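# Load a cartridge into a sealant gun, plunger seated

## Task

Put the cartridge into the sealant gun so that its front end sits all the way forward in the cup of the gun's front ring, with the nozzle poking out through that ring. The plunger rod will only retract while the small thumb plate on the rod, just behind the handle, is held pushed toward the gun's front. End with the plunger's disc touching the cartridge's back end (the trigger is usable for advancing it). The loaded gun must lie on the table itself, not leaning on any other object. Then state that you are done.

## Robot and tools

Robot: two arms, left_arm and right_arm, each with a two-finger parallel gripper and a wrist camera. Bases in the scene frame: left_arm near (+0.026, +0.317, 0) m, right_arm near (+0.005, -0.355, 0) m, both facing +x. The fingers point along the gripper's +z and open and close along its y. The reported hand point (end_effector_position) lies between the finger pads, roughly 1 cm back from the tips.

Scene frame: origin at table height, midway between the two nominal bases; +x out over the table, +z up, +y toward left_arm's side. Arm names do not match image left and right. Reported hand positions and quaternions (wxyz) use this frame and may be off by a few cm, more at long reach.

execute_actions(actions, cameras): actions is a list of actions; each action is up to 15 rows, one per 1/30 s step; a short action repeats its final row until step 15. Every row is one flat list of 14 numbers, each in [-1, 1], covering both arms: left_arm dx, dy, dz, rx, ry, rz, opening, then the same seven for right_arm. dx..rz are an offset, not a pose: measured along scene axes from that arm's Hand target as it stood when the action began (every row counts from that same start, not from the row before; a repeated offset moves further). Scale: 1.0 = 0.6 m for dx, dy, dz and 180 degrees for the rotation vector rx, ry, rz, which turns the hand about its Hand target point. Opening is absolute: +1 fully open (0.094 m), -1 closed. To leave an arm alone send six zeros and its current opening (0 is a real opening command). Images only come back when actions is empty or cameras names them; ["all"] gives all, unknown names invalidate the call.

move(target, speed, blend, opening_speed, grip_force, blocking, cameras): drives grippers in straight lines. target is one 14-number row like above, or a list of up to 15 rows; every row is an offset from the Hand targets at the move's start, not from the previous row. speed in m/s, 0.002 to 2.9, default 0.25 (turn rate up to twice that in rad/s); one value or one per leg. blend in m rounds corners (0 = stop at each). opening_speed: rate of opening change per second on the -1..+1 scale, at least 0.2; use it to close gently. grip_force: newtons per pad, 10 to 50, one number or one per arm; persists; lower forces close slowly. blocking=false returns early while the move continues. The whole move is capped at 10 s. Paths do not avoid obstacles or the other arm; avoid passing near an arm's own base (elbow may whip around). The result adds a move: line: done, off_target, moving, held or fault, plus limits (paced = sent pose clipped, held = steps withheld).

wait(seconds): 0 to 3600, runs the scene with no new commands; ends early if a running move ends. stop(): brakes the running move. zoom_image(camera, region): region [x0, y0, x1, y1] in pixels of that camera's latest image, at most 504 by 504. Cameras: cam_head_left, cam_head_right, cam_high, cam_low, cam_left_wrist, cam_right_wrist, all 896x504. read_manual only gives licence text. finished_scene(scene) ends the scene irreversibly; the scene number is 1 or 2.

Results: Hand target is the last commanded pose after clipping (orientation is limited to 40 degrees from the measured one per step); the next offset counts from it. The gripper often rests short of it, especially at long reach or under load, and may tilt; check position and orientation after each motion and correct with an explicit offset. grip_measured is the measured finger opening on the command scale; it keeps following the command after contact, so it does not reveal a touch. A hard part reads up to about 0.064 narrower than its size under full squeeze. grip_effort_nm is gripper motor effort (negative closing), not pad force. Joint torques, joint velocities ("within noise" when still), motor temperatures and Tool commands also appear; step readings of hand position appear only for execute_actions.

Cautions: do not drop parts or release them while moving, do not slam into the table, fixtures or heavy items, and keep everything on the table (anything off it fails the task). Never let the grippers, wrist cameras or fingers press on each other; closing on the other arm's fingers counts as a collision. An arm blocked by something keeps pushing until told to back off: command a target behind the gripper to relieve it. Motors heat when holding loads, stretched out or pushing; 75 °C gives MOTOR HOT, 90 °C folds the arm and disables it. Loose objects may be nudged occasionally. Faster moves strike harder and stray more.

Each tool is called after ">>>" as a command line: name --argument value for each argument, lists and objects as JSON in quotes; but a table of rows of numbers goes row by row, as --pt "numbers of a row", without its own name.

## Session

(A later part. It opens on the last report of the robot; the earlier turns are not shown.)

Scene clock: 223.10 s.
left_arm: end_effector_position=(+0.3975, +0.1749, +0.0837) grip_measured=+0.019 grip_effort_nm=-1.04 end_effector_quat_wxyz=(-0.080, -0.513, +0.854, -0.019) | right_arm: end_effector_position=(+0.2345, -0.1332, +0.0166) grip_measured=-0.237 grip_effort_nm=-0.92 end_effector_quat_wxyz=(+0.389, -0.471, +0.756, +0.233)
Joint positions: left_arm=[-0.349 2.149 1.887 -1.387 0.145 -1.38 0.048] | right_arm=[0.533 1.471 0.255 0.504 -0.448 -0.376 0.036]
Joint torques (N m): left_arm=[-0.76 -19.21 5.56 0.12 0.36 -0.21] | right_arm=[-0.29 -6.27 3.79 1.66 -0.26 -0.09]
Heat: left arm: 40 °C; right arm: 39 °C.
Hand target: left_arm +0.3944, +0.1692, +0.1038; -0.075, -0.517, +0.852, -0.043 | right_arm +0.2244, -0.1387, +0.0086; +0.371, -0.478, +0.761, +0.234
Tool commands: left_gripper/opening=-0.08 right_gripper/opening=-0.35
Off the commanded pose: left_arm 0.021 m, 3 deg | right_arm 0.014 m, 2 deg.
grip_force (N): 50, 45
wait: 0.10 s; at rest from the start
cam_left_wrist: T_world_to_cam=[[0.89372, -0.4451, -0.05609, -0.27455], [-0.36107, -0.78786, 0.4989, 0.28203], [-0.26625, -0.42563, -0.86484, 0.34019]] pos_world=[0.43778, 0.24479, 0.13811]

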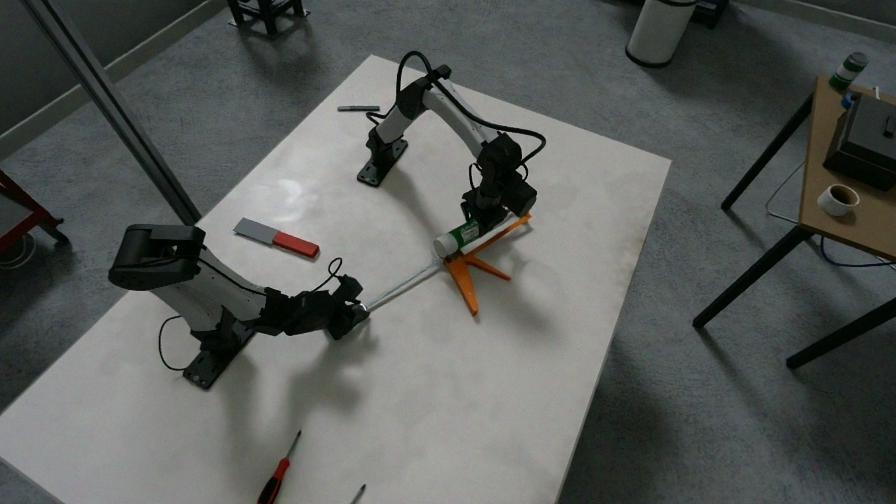

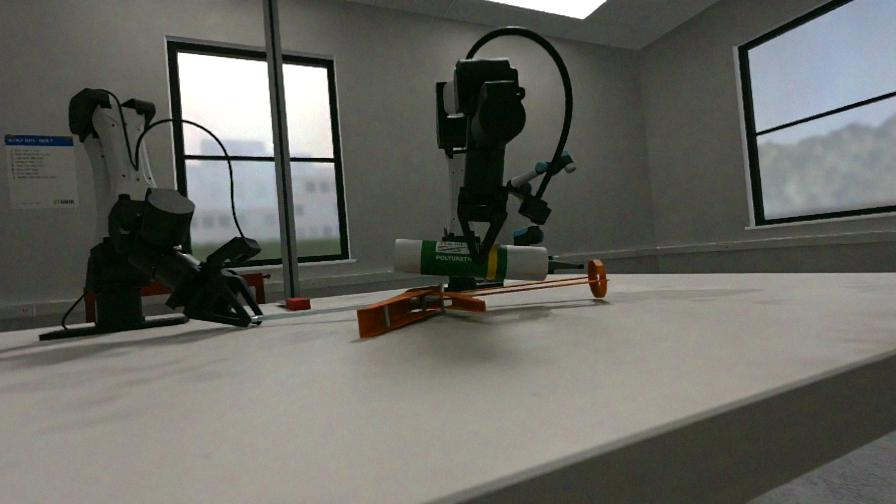

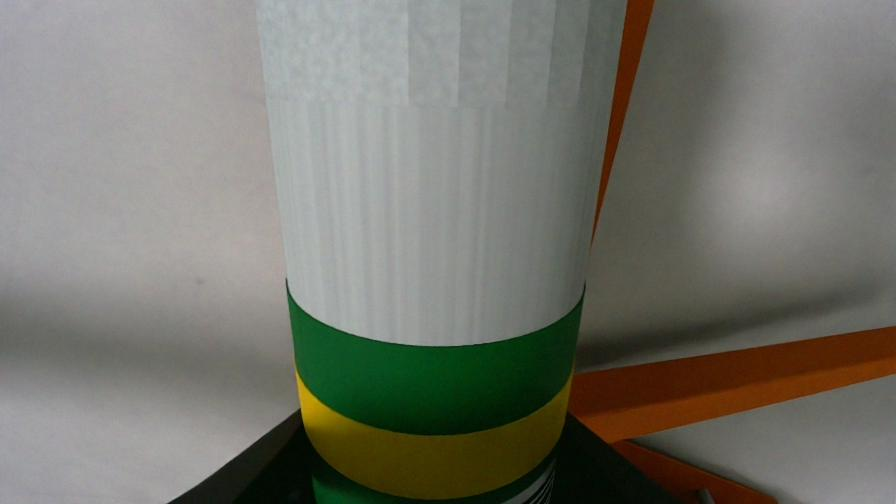

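>>> move --target '[0,0,-0.027,0,0,0,-0.08,0,0,0,0,0,0,-0.35]' --speed 0.04 --cameras '["cam_high","cam_low","cam_left_wrist"]'

>>> zoom_image --camera "cam_low" --region '[550, 230, 620, 310]'

>>> zoom_image --camera "cam_low" --region '[380, 200, 620, 320]'

Scene clock: 224.50 s.
left_arm: end_effector_position=(+0.3947, +0.1744, +0.0721) grip_measured=+0.019 grip_effort_nm=-1.04 end_effector_quat_wxyz=(-0.083, -0.513, +0.854, -0.022) | right_arm: end_effector_position=(+0.2345, -0.1332, +0.0166) grip_measured=-0.237 grip_effort_nm=-0.93 end_effector_quat_wxyz=(+0.389, -0.471, +0.756, +0.233)
Joint positions: left_arm=[-0.349 2.14 1.826 -1.335 0.153 -1.38 0.048] | right_arm=[0.533 1.471 0.255 0.504 -0.448 -0.376 0.036]
Joint torques (N m): left_arm=[-0.76 -18.22 5.3 0.25 0.28 -0.23] | right_arm=[-0.29 -6.28 3.79 1.66 -0.26 -0.09]
Heat: left arm: 41 °C; right arm: 39 °C.
Hand target: left_arm +0.3943, +0.1693, +0.0875; -0.075, -0.517, +0.852, -0.043 | right_arm +0.2244, -0.1387, +0.0086; +0.371, -0.478, +0.761, +0.234
Off the commanded pose: left_arm 0.016 m, 3 deg | right_arm 0.014 m, 2 deg.
grip_force (N): 50, 45
move: off_target (left_arm)
cam_left_wrist: T_world_to_cam=[[0.89391, -0.44494, -0.05436, -0.27325], [-0.35957, -0.78418, 0.50574, 0.28464], [-0.26765, -0.43254, -0.86097, 0.33056]] pos_world=[0.43508, 0.2446, 0.12579]

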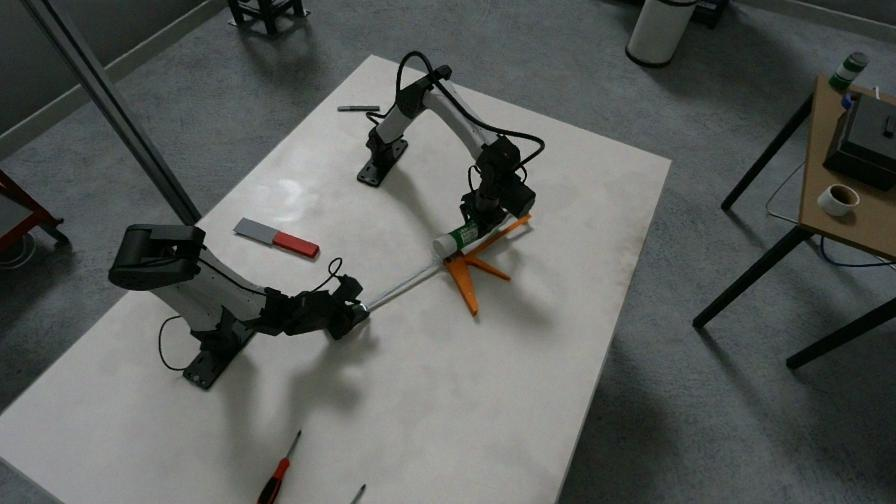

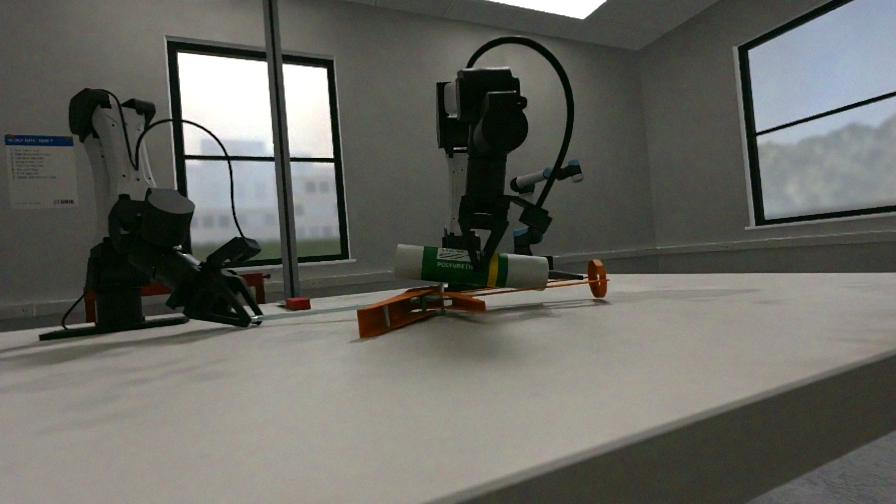

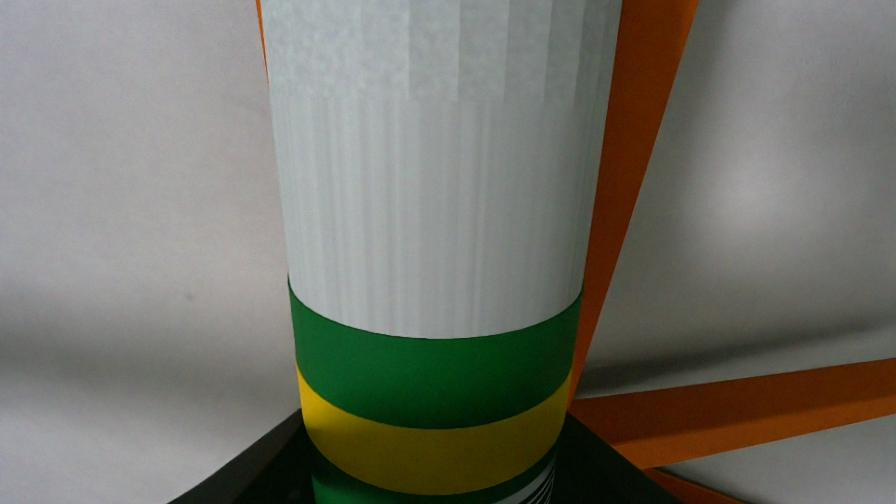

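Scaled by 6.300 from the camera's image (finer frame: 1280x720).

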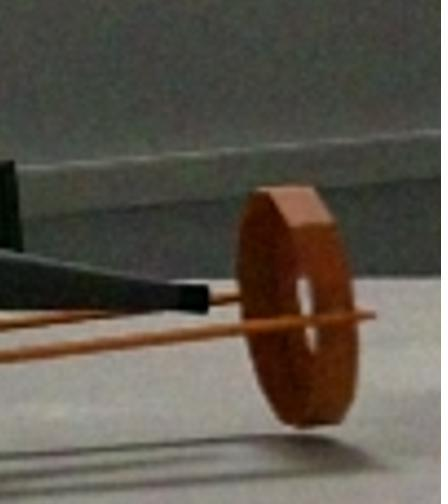

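Scaled by 2.100 from the camera's image (finer frame: 1280x720).

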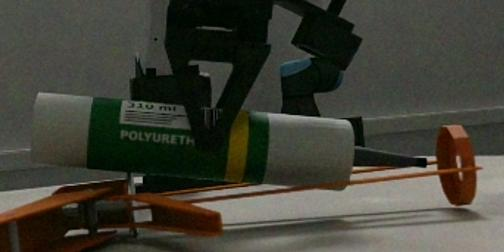

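>>> move --target '[0.0263,0.0418,-0.0065,0,0,0,-0.08,0,0,0,0,0,0,-0.35]' --speed 0.04 --cameras '["cam_high","cam_low","cam_left_wrist"]'

>>> zoom_image --camera "cam_low" --region '[550, 230, 620, 310]'

>>> zoom_image --camera "cam_low" --region '[380, 200, 620, 320]'

Scene clock: 226.67 s.
left_arm: end_effector_position=(+0.4024, +0.1946, +0.0722) grip_measured=+0.019 grip_effort_nm=-1.04 end_effector_quat_wxyz=(-0.083, -0.517, +0.851, -0.028) | right_arm: end_effector_position=(+0.2345, -0.1332, +0.0166) grip_measured=-0.237 grip_effort_nm=-0.92 end_effector_quat_wxyz=(+0.389, -0.471, +0.756, +0.233)
Joint positions: left_arm=[-0.292 2.14 1.826 -1.334 0.158 -1.332 0.048] | right_arm=[0.533 1.471 0.255 0.504 -0.448 -0.376 0.036]
Joint torques (N m): left_arm=[0.57 -14.74 9.29 0.07 0.18 -0.02] | right_arm=[-0.31 -6.24 3.81 1.65 -0.25 -0.09]
Heat: left arm: 42 °C; right arm: 39 °C.
Hand target: left_arm +0.4101, +0.1943, +0.0836; -0.075, -0.517, +0.852, -0.043 | right_arm +0.2244, -0.1387, +0.0086; +0.371, -0.478, +0.761, +0.234
Off the commanded pose: left_arm 0.014 m, 2 deg | right_arm 0.014 m, 2 deg.
grip_force (N): 50, 45
move: off_target (left_arm)
cam_left_wrist: T_world_to_cam=[[0.89887, -0.43599, -0.04417, -0.27551], [-0.35441, -0.78254, 0.51188, 0.30045], [-0.25774, -0.44446, -0.85792, 0.3396]] pos_world=[0.44166, 0.26593, 0.12539]

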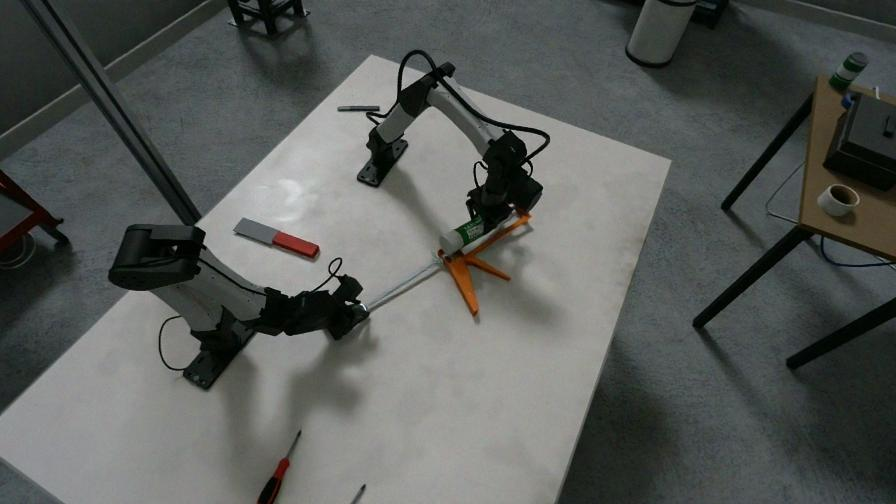

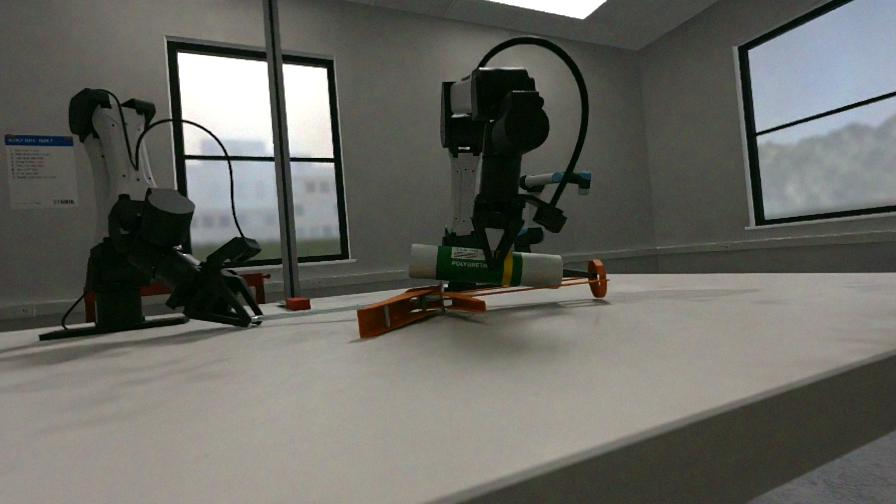

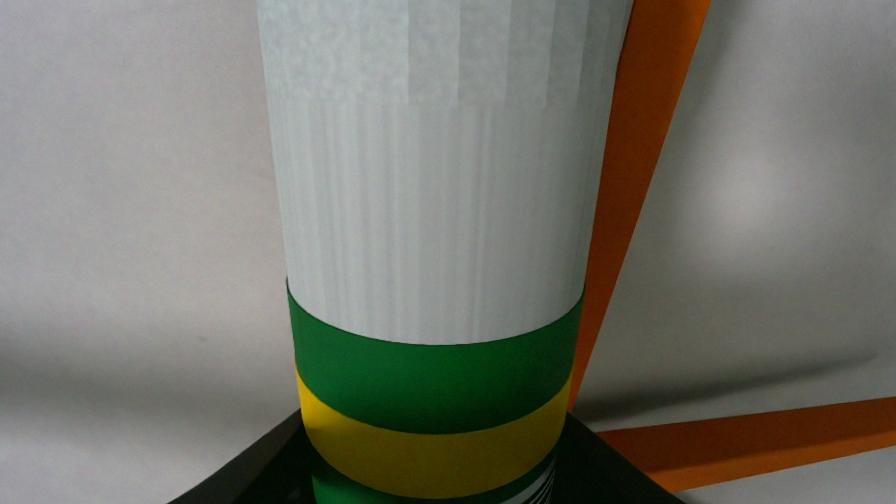

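Scaled by 6.300 from the camera's image (finer frame: 1280x720).

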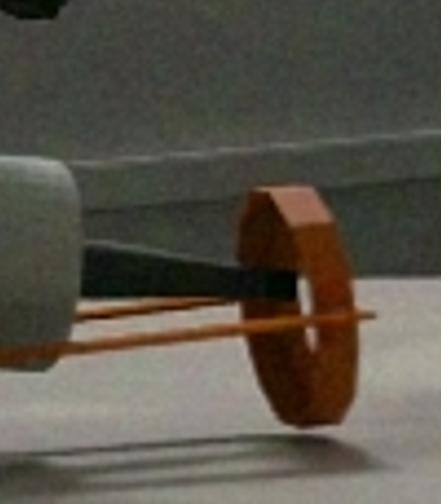

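Scaled by 2.100 from the camera's image (finer frame: 1280x720).

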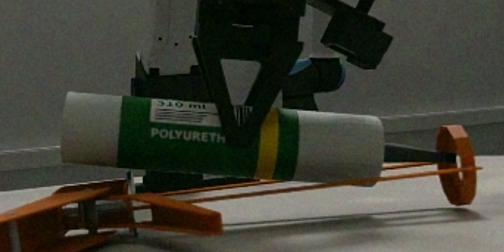

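>>> move --pt "-0.042 -0.074 0.01 0 0 0 -0.08 0 0 0 0 0 0 -0.35" --pt "-0.042 -0.074 0.044 0 0 0 -0.08 0 0 0 0 0 0 -0.35" --pt "-0.0218 -0.0382 0.004 0 0 0 -0.08 0 0 0 0 0 0 -0.35" --speed 0.08 --cameras '["cam_high","cam_low","cam_left_wrist"]'

>>> zoom_image --camera "cam_low" --region '[550, 230, 620, 310]'

Scene clock: 230.57 s.
left_arm: end_effector_position=(+0.3983, +0.1723, +0.0800) grip_measured=+0.019 grip_effort_nm=-1.04 end_effector_quat_wxyz=(-0.075, -0.519, +0.851, -0.034) | right_arm: end_effector_position=(+0.2345, -0.1332, +0.0166) grip_measured=-0.237 grip_effort_nm=-0.92 end_effector_quat_wxyz=(+0.389, -0.471, +0.756, +0.233)
Joint positions: left_arm=[-0.349 2.122 1.831 -1.327 0.158 -1.396 0.048] | right_arm=[0.533 1.471 0.255 0.504 -0.448 -0.376 0.036]
Joint torques (N m): left_arm=[-0.12 -15.47 5.65 0.22 0.22 -0.01] | right_arm=[-0.29 -6.27 3.78 1.66 -0.26 -0.09]
Heat: left arm: 45 °C; right arm: 39 °C.
Hand target: left_arm +0.3971, +0.1714, +0.0861; -0.075, -0.517, +0.852, -0.043 | right_arm +0.2244, -0.1387, +0.0086; +0.371, -0.478, +0.761, +0.234
Off the commanded pose: left_arm 0.006 m, 1 deg | right_arm 0.014 m, 2 deg.
grip_force (N): 50, 45
move: done
cam_left_wrist: T_world_to_cam=[[0.90198, -0.43103, -0.02536, -0.28484], [-0.36029, -0.78371, 0.50596, 0.28055], [-0.23796, -0.44723, -0.86218, 0.32832]] pos_world=[0.43612, 0.24394, 0.1339]

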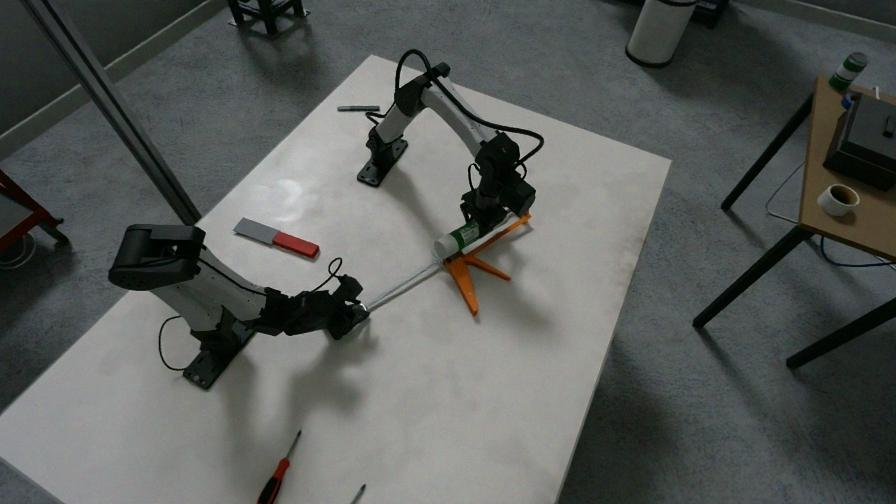

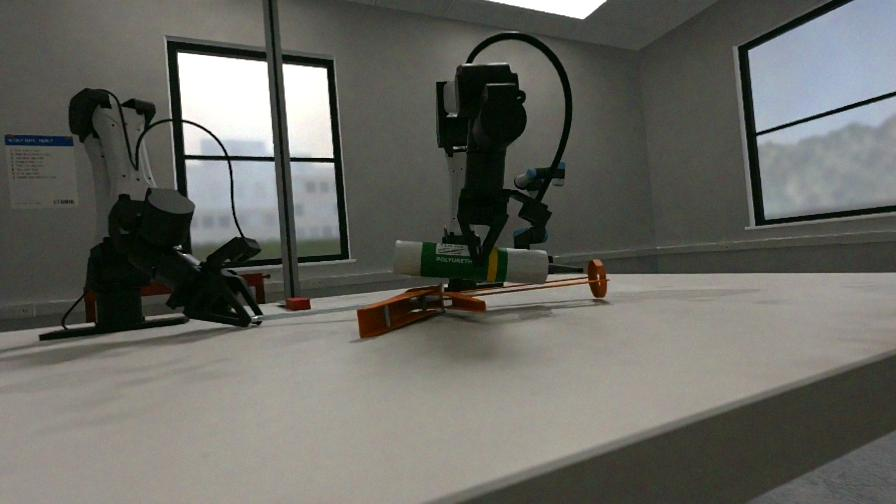

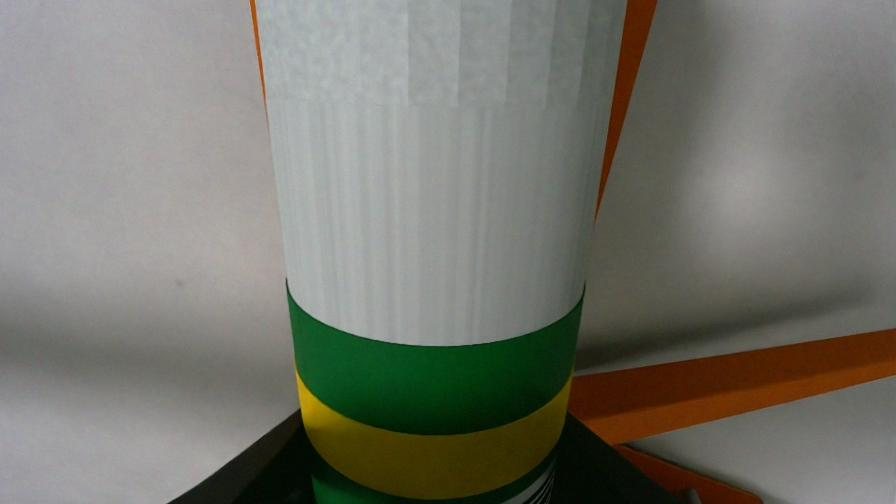

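Scaled by 6.300 from the camera's image (finer frame: 1280x720).

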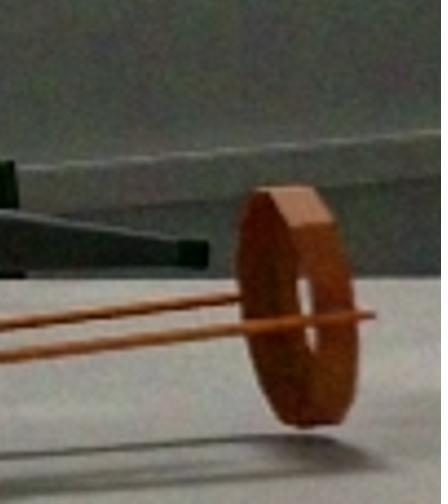

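>>> move --target '[-0.001,0.0,-0.0185,0,0,0,-0.08,0,0,0,0,0,0,-0.35]' --speed 0.05 --cameras '["cam_low","cam_left_wrist"]'

>>> zoom_image --camera "cam_low" --region '[550, 230, 620, 310]'

Scene clock: 231.57 s.
left_arm: end_effector_position=(+0.3964, +0.1726, +0.0708) grip_measured=+0.019 grip_effort_nm=-1.04 end_effector_quat_wxyz=(-0.077, -0.519, +0.851, -0.033) | right_arm: end_effector_position=(+0.2345, -0.1332, +0.0166) grip_measured=-0.237 grip_effort_nm=-0.93 end_effector_quat_wxyz=(+0.389, -0.471, +0.756, +0.233)
Joint positions: left_arm=[-0.349 2.122 1.794 -1.295 0.16 -1.394 0.048] | right_arm=[0.533 1.471 0.255 0.504 -0.448 -0.376 0.036]
Joint torques (N m): left_arm=[-0.21 -15.32 5.15 0.34 0.24 -0.04] | right_arm=[-0.29 -6.27 3.77 1.66 -0.25 -0.09]
Heat: left arm: 45 °C; right arm: 39 °C.
Hand target: left_arm +0.3965, +0.1714, +0.0750; -0.075, -0.517, +0.852, -0.043 | right_arm +0.2244, -0.1387, +0.0086; +0.371, -0.478, +0.761, +0.234
Off the commanded pose: left_arm 0.004 m, 1 deg | right_arm 0.014 m, 2 deg.
grip_force (N): 50, 45
move: done
cam_left_wrist: T_world_to_cam=[[0.90109, -0.43263, -0.02966, -0.28233], [-0.35912, -0.78283, 0.50815, 0.28394], [-0.24306, -0.44723, -0.86076, 0.32199]] pos_world=[0.43463, 0.24413, 0.1245]

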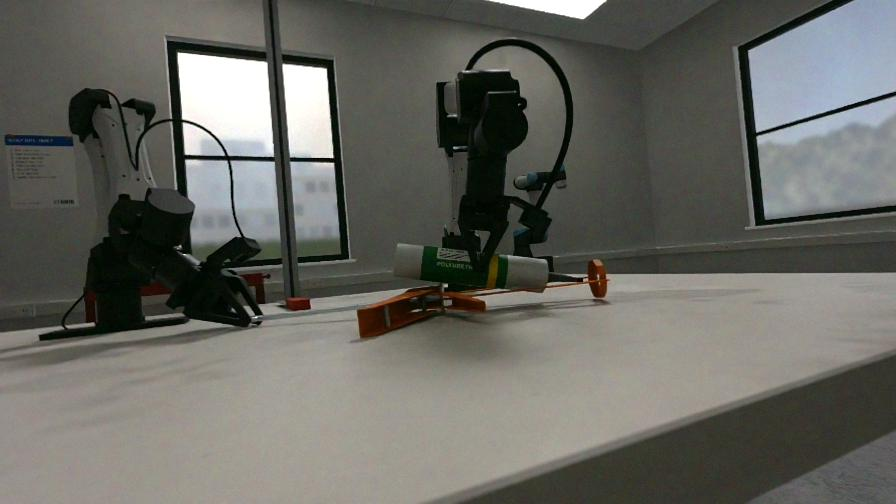

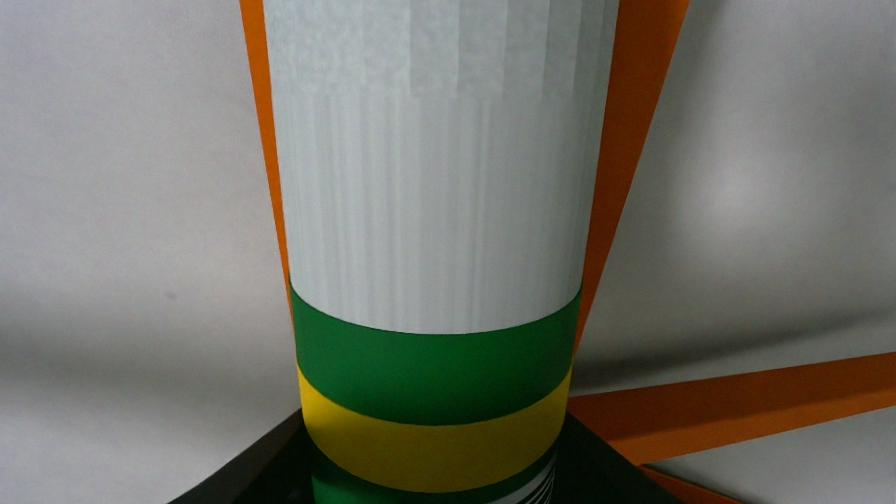

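Scaled by 6.300 from the camera's image (finer frame: 1280x720).

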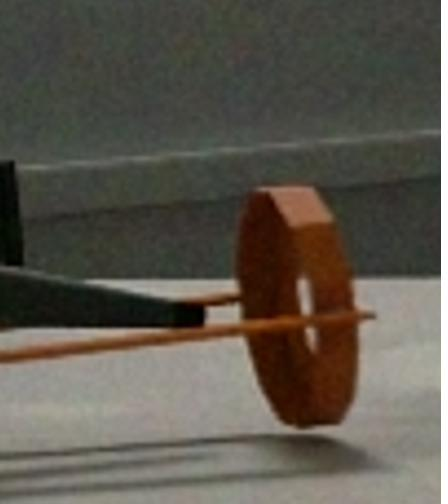

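>>> execute_actions --actions '[]' --cameras '["cam_low","cam_left_wrist"]'

>>> zoom_image --camera "cam_low" --region '[550, 230, 620, 310]'

>>> zoom_image --camera "cam_low" --region '[380, 200, 620, 320]'

Scene clock: 232.63 s.
left_arm: end_effector_position=(+0.3964, +0.1726, +0.0708) grip_measured=+0.019 grip_effort_nm=-1.04 end_effector_quat_wxyz=(-0.077, -0.519, +0.851, -0.033) | right_arm: end_effector_position=(+0.2345, -0.1332, +0.0166) grip_measured=-0.237 grip_effort_nm=-0.92 end_effector_quat_wxyz=(+0.389, -0.471, +0.756, +0.233)
Joint positions: left_arm=[-0.349 2.122 1.794 -1.295 0.16 -1.393 0.048] | right_arm=[0.533 1.471 0.255 0.504 -0.448 -0.376 0.036]
Joint velocities: within noise
Joint torques (N m): left_arm=[-0.2 -15.45 5.15 0.35 0.21 -0.05] | right_arm=[-0.29 -6.27 3.79 1.66 -0.26 -0.09]
Motor temperatures (°C): left_arm=[23 46 36 24 23 22 25] | right_arm=[24 34 31 39 23 21 27]
Heat: left arm: 46 °C; right arm: 39 °C.
Hand target: left_arm +0.3965, +0.1714, +0.0750; -0.075, -0.517, +0.852, -0.043 | right_arm +0.2244, -0.1387, +0.0086; +0.371, -0.478, +0.761, +0.234
Tool commands: left_gripper/opening=-0.08 right_gripper/opening=-0.35
Off the commanded pose: left_arm 0.004 m, 1 deg | right_arm 0.014 m, 2 deg.
grip_force (N): 50, 45
camera_calibration:
cam_left_wrist: T_world_to_cam=[[0.90094, -0.43295, -0.02956, -0.28229], [-0.35944, -0.78266, 0.50818, 0.28406], [-0.24315, -0.44722, -0.86074, 0.32205]] pos_world=[0.43473, 0.24413, 0.1245]
Images, in order (width x height): cam_low 896x504, cam_left_wrist 896x504.

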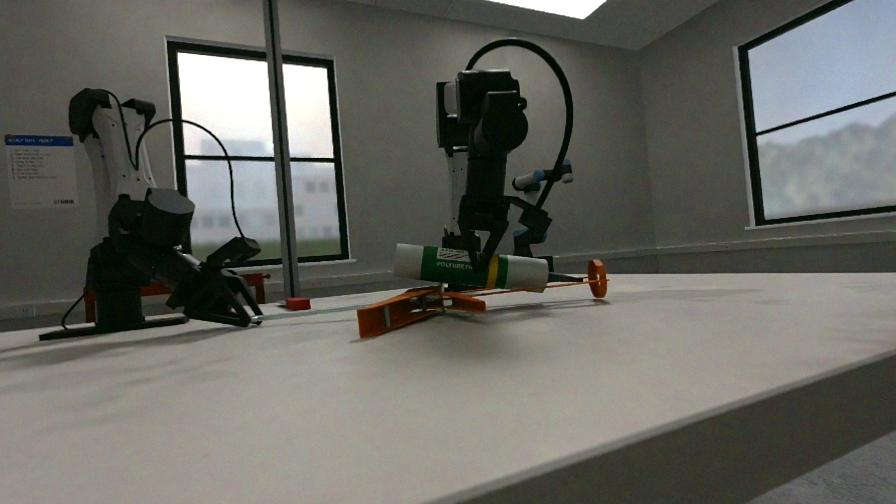

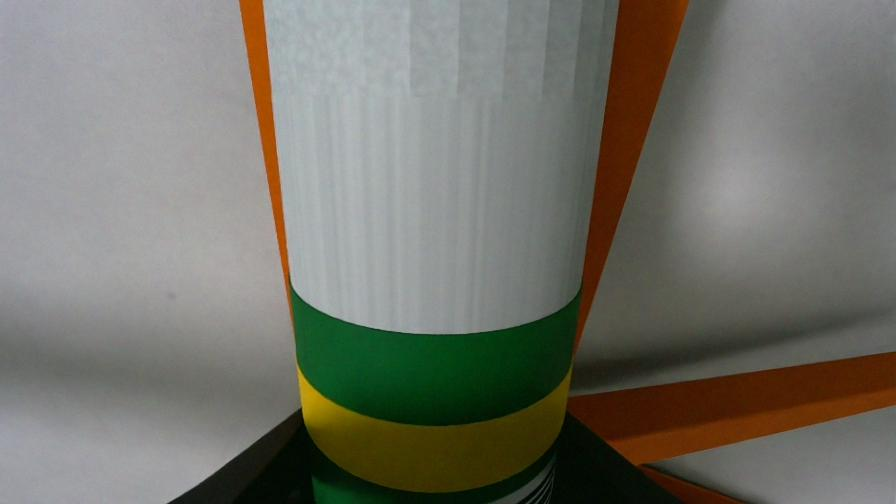

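Scaled by 6.300 from the camera's image (finer frame: 1280x720).

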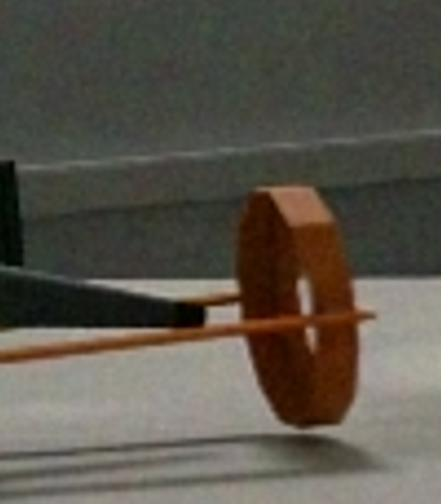

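Scaled by 2.100 from the camera's image (finer frame: 1280x720).

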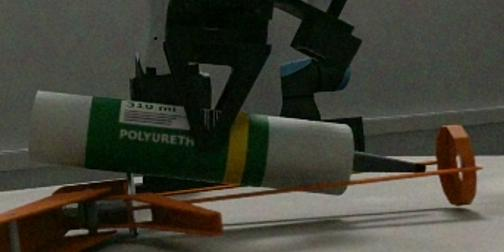

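>>> move --target '[0.0192,0.0377,-0.0063,0,0,0,-0.08,0,0,0,0,0,0,-0.35]' --speed 0.06 --cameras '["cam_low","cam_left_wrist"]'

>>> zoom_image --camera "cam_low" --region '[550, 230, 620, 310]'

>>> zoom_image --camera "cam_low" --region '[380, 200, 620, 320]'

Scene clock: 233.90 s.
left_arm: end_effector_position=(+0.4061, +0.1944, +0.0694) grip_measured=+0.019 grip_effort_nm=-1.04 end_effector_quat_wxyz=(-0.074, -0.519, +0.851, -0.040) | right_arm: end_effector_position=(+0.2345, -0.1332, +0.0166) grip_measured=-0.237 grip_effort_nm=-0.92 end_effector_quat_wxyz=(+0.389, -0.471, +0.756, +0.233)
Joint positions: left_arm=[-0.288 2.126 1.794 -1.287 0.163 -1.334 0.048] | right_arm=[0.533 1.471 0.255 0.504 -0.448 -0.376 0.036]
Joint torques (N m): left_arm=[-0.1 -13.3 7.23 0.12 0.16 0.01] | right_arm=[-0.29 -6.27 3.79 1.66 -0.26 -0.09]
Heat: left arm: 46 °C; right arm: 39 °C.
Hand target: left_arm +0.4080, +0.1941, +0.0712; -0.075, -0.517, +0.852, -0.043 | right_arm +0.2244, -0.1387, +0.0086; +0.371, -0.478, +0.761, +0.234
Off the commanded pose: left_arm 0.003 m, 0 deg | right_arm 0.014 m, 2 deg.
grip_force (N): 50, 45
move: done
cam_left_wrist: T_world_to_cam=[[0.90212, -0.43121, -0.01506, -0.28345], [-0.36364, -0.77863, 0.51137, 0.30599], [-0.23223, -0.45584, -0.85923, 0.32999]] pos_world=[0.44361, 0.26645, 0.12279]

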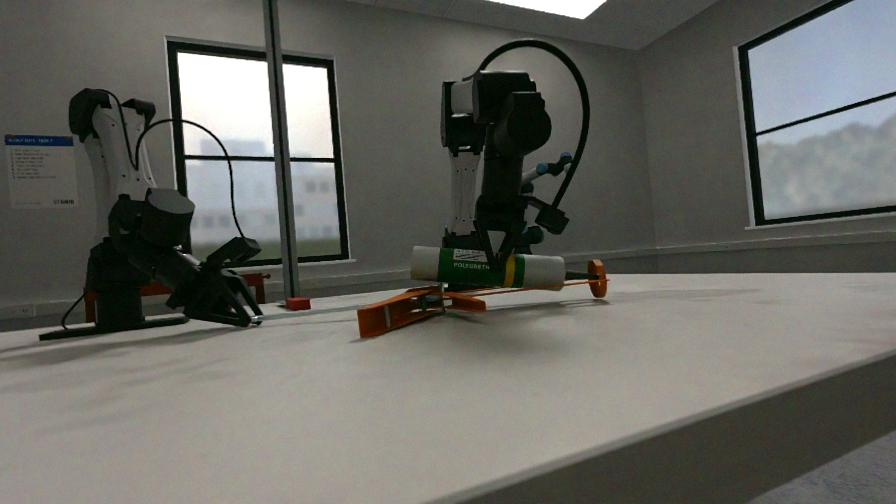

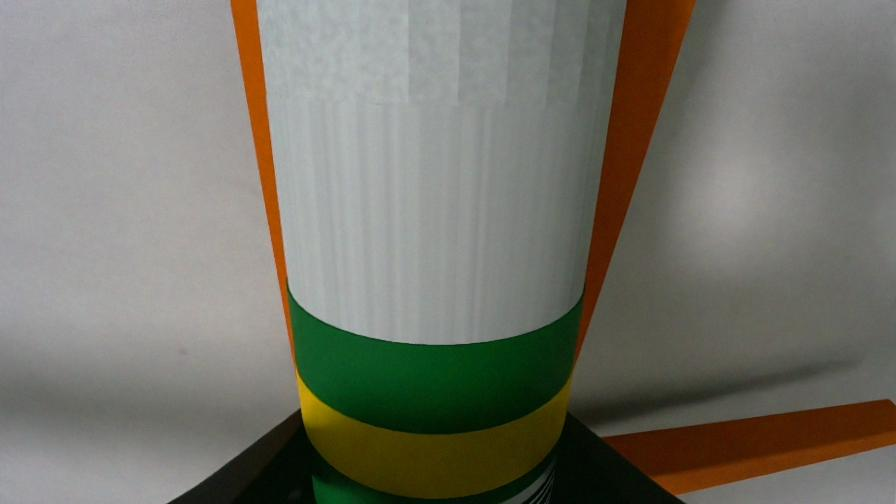

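Scaled by 6.300 from the camera's image (finer frame: 1280x720).

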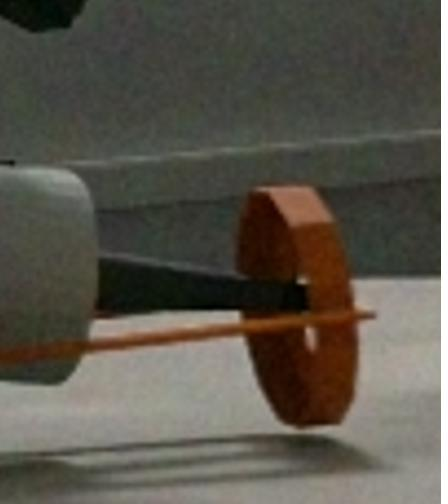

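Scaled by 2.100 from the camera's image (finer frame: 1280x720).

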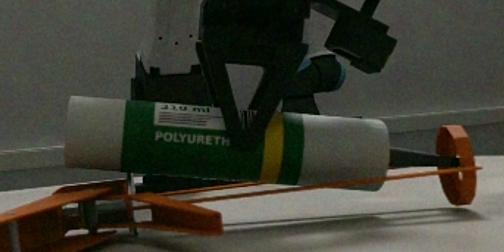

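>>> move --target '[0.0158,0.0298,-0.0092,0,0,0,-0.08,0,0,0,0,0,0,-0.35]' --speed 0.05 --cameras '["cam_low","cam_left_wrist"]'

>>> zoom_image --camera "cam_low" --region '[550, 230, 620, 310]'

>>> zoom_image --camera "cam_low" --region '[380, 200, 620, 320]'

Scene clock: 235.13 s.
left_arm: end_effector_position=(+0.4121, +0.2101, +0.0636) grip_measured=+0.019 grip_effort_nm=-1.04 end_effector_quat_wxyz=(-0.075, -0.516, +0.852, -0.042) | right_arm: end_effector_position=(+0.2345, -0.1332, +0.0166) grip_measured=-0.237 grip_effort_nm=-0.93 end_effector_quat_wxyz=(+0.389, -0.471, +0.756, +0.233)
Joint positions: left_arm=[-0.246 2.141 1.794 -1.279 0.163 -1.285 0.048] | right_arm=[0.533 1.471 0.255 0.504 -0.448 -0.376 0.036]
Joint torques (N m): left_arm=[0.38 -12.25 9.18 0.08 0.13 -0.04] | right_arm=[-0.29 -6.26 3.79 1.66 -0.26 -0.09]
Heat: left arm: 46 °C; right arm: 39 °C.
Hand target: left_arm +0.4174, +0.2118, +0.0657; -0.075, -0.517, +0.852, -0.043 | right_arm +0.2244, -0.1387, +0.0086; +0.371, -0.478, +0.761, +0.234
Off the commanded pose: left_arm 0.006 m, 0 deg | right_arm 0.014 m, 2 deg.
grip_force (N): 50, 45
move: done
cam_left_wrist: T_world_to_cam=[[0.89927, -0.43718, -0.01353, -0.27976], [-0.36879, -0.77449, 0.51396, 0.32446], [-0.23518, -0.4572, -0.85771, 0.335]] pos_world=[0.45002, 0.28215, 0.11679]

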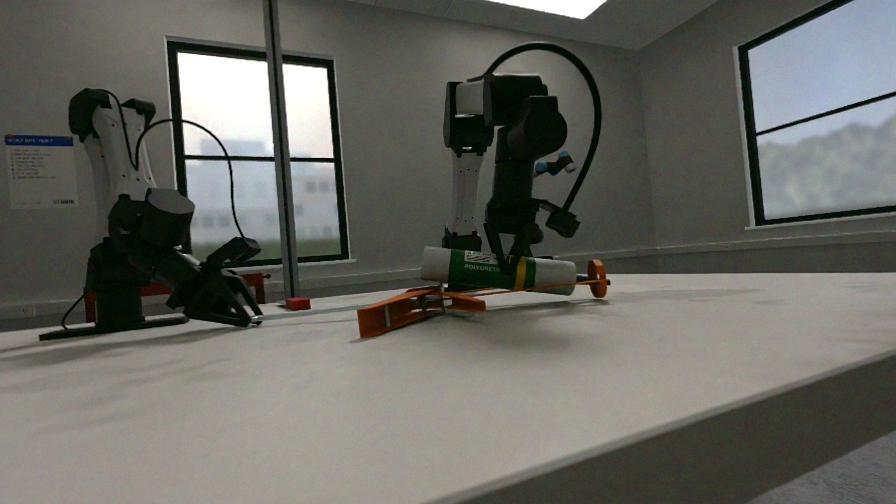

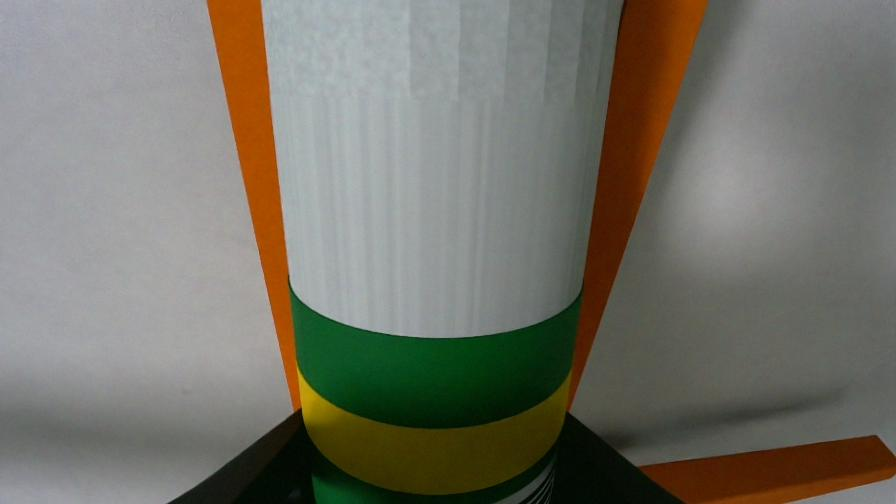

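Scaled by 6.300 from the camera's image (finer frame: 1280x720).

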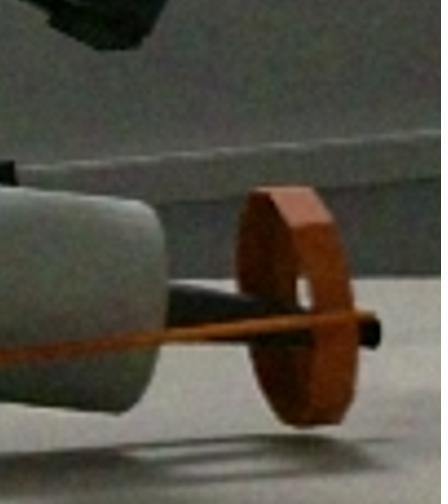

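Scaled by 2.100 from the camera's image (finer frame: 1280x720).

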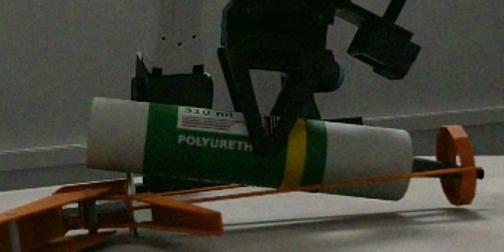

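>>> move --target '[0.0205,0.0300,-0.0058,0,0,0,-0.08,0,0,0,0,0,0,-0.35]' --speed 0.05 --cameras '["cam_low","cam_left_wrist","cam_high","cam_head_left"]'

>>> zoom_image --camera "cam_low" --region '[550, 230, 620, 310]'

>>> zoom_image --camera "cam_low" --region '[380, 200, 620, 320]'

Scene clock: 236.57 s.
left_arm: end_effector_position=(+0.4276, +0.2280, +0.0591) grip_measured=+0.019 grip_effort_nm=-1.04 end_effector_quat_wxyz=(-0.073, -0.520, +0.850, -0.045) | right_arm: end_effector_position=(+0.2345, -0.1332, +0.0166) grip_measured=-0.237 grip_effort_nm=-0.92 end_effector_quat_wxyz=(+0.389, -0.471, +0.756, +0.233)
Joint positions: left_arm=[-0.196 2.187 1.85 -1.287 0.163 -1.244 0.048] | right_arm=[0.533 1.471 0.255 0.504 -0.448 -0.376 0.036]
Joint torques (N m): left_arm=[0.16 -13.05 9.1 -0.06 0.1 0.04] | right_arm=[-0.31 -6.27 3.77 1.66 -0.26 -0.09]
Heat: left arm: 46 °C; right arm: 39 °C.
Hand target: left_arm +0.4298, +0.2300, +0.0622; -0.075, -0.517, +0.852, -0.043 | right_arm +0.2244, -0.1387, +0.0086; +0.371, -0.478, +0.761, +0.234
Off the commanded pose: left_arm 0.004 m, 1 deg | right_arm 0.014 m, 2 deg.
grip_force (N): 50, 45
move: done
cam_left_wrist: T_world_to_cam=[[0.90389, -0.42773, -0.00558, -0.29053], [-0.36433, -0.77661, 0.51394, 0.34498], [-0.22416, -0.46252, -0.85781, 0.33948]] pos_world=[0.4644, 0.30066, 0.11229]
Images, in order (width x height): cam_head_left 896x504, cam_high 896x504, cam_low 896x504, cam_left_wrist 896x504.

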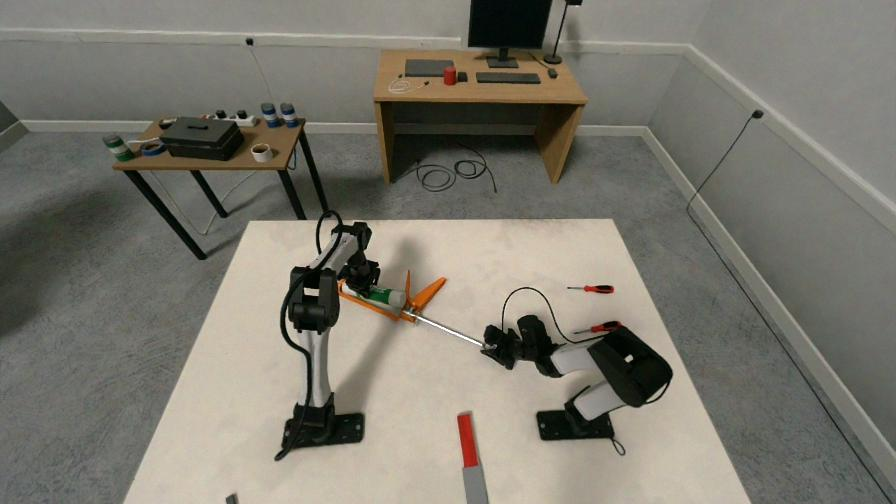

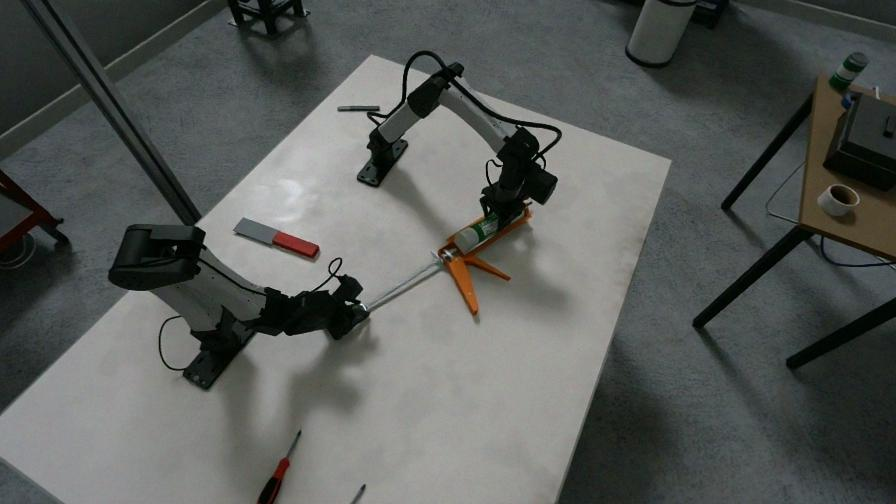

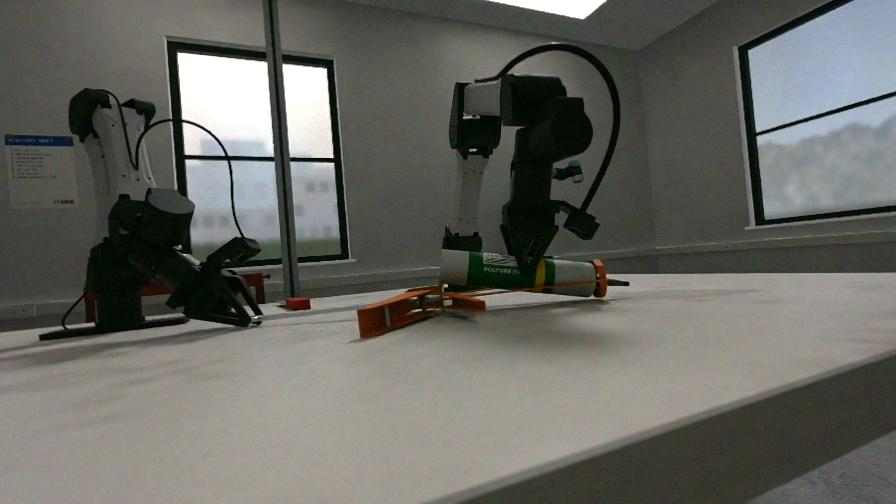

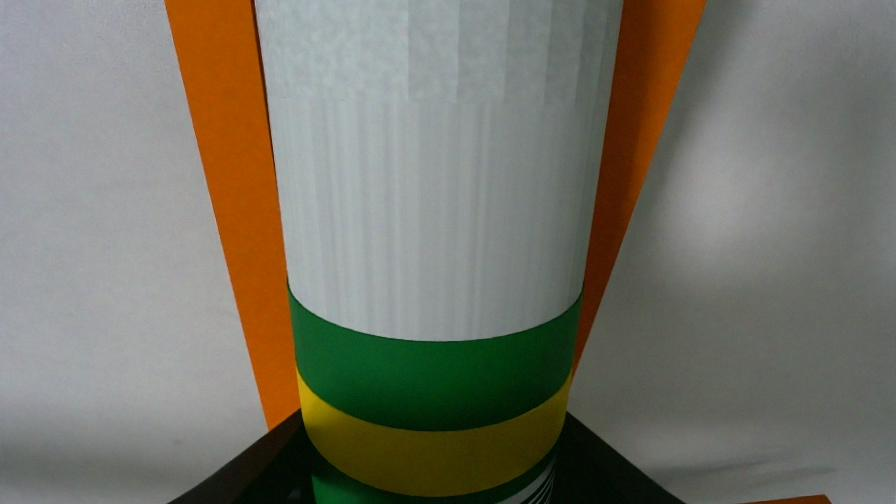

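Scaled by 6.300 from the camera's image (finer frame: 1280x720).

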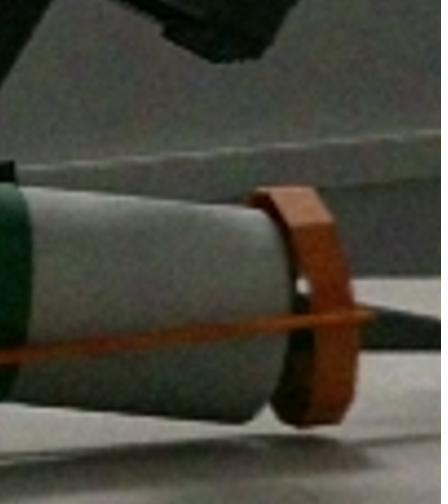

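Scaled by 2.100 from the camera's image (finer frame: 1280x720).

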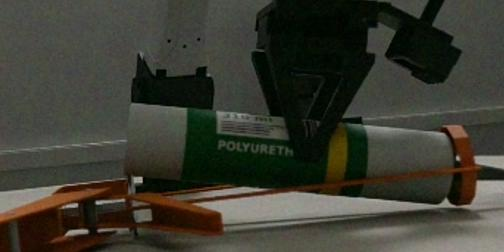

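>>> zoom_image --camera "cam_head_left" --region '[320, 200, 460, 330]'

>>> zoom_image --camera "cam_high" --region '[420, 190, 560, 320]'

>>> zoom_image --camera "cam_low" --region '[410, 230, 530, 310]'

Scaled by 3.600 from the camera's image (finer frame: 1280x720).

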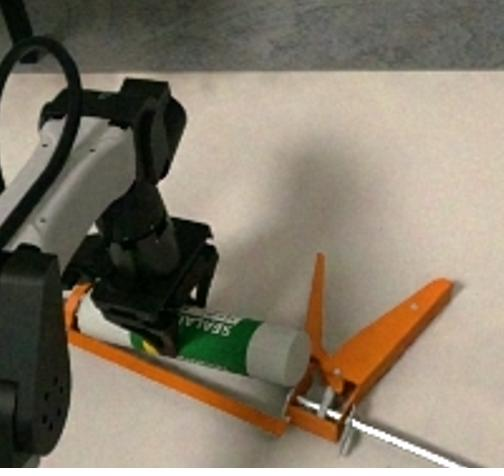

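Scaled by 3.600 from the camera's image (finer frame: 1280x720).

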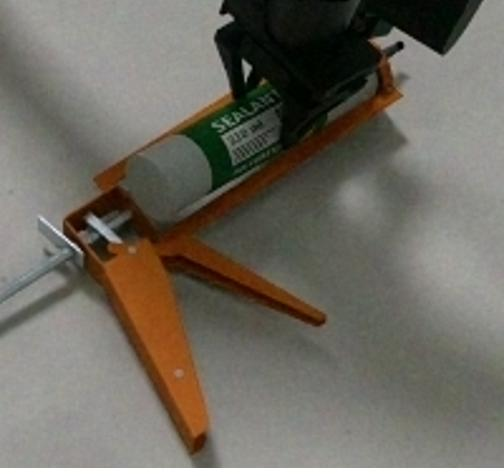

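Scaled by 4.200 from the camera's image (finer frame: 1280x720).

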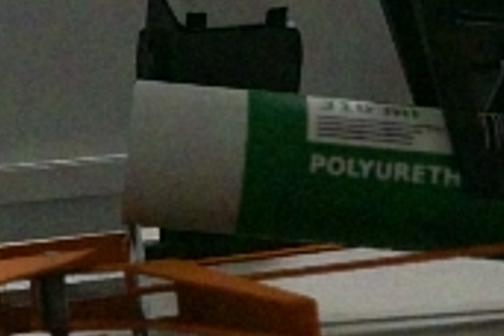

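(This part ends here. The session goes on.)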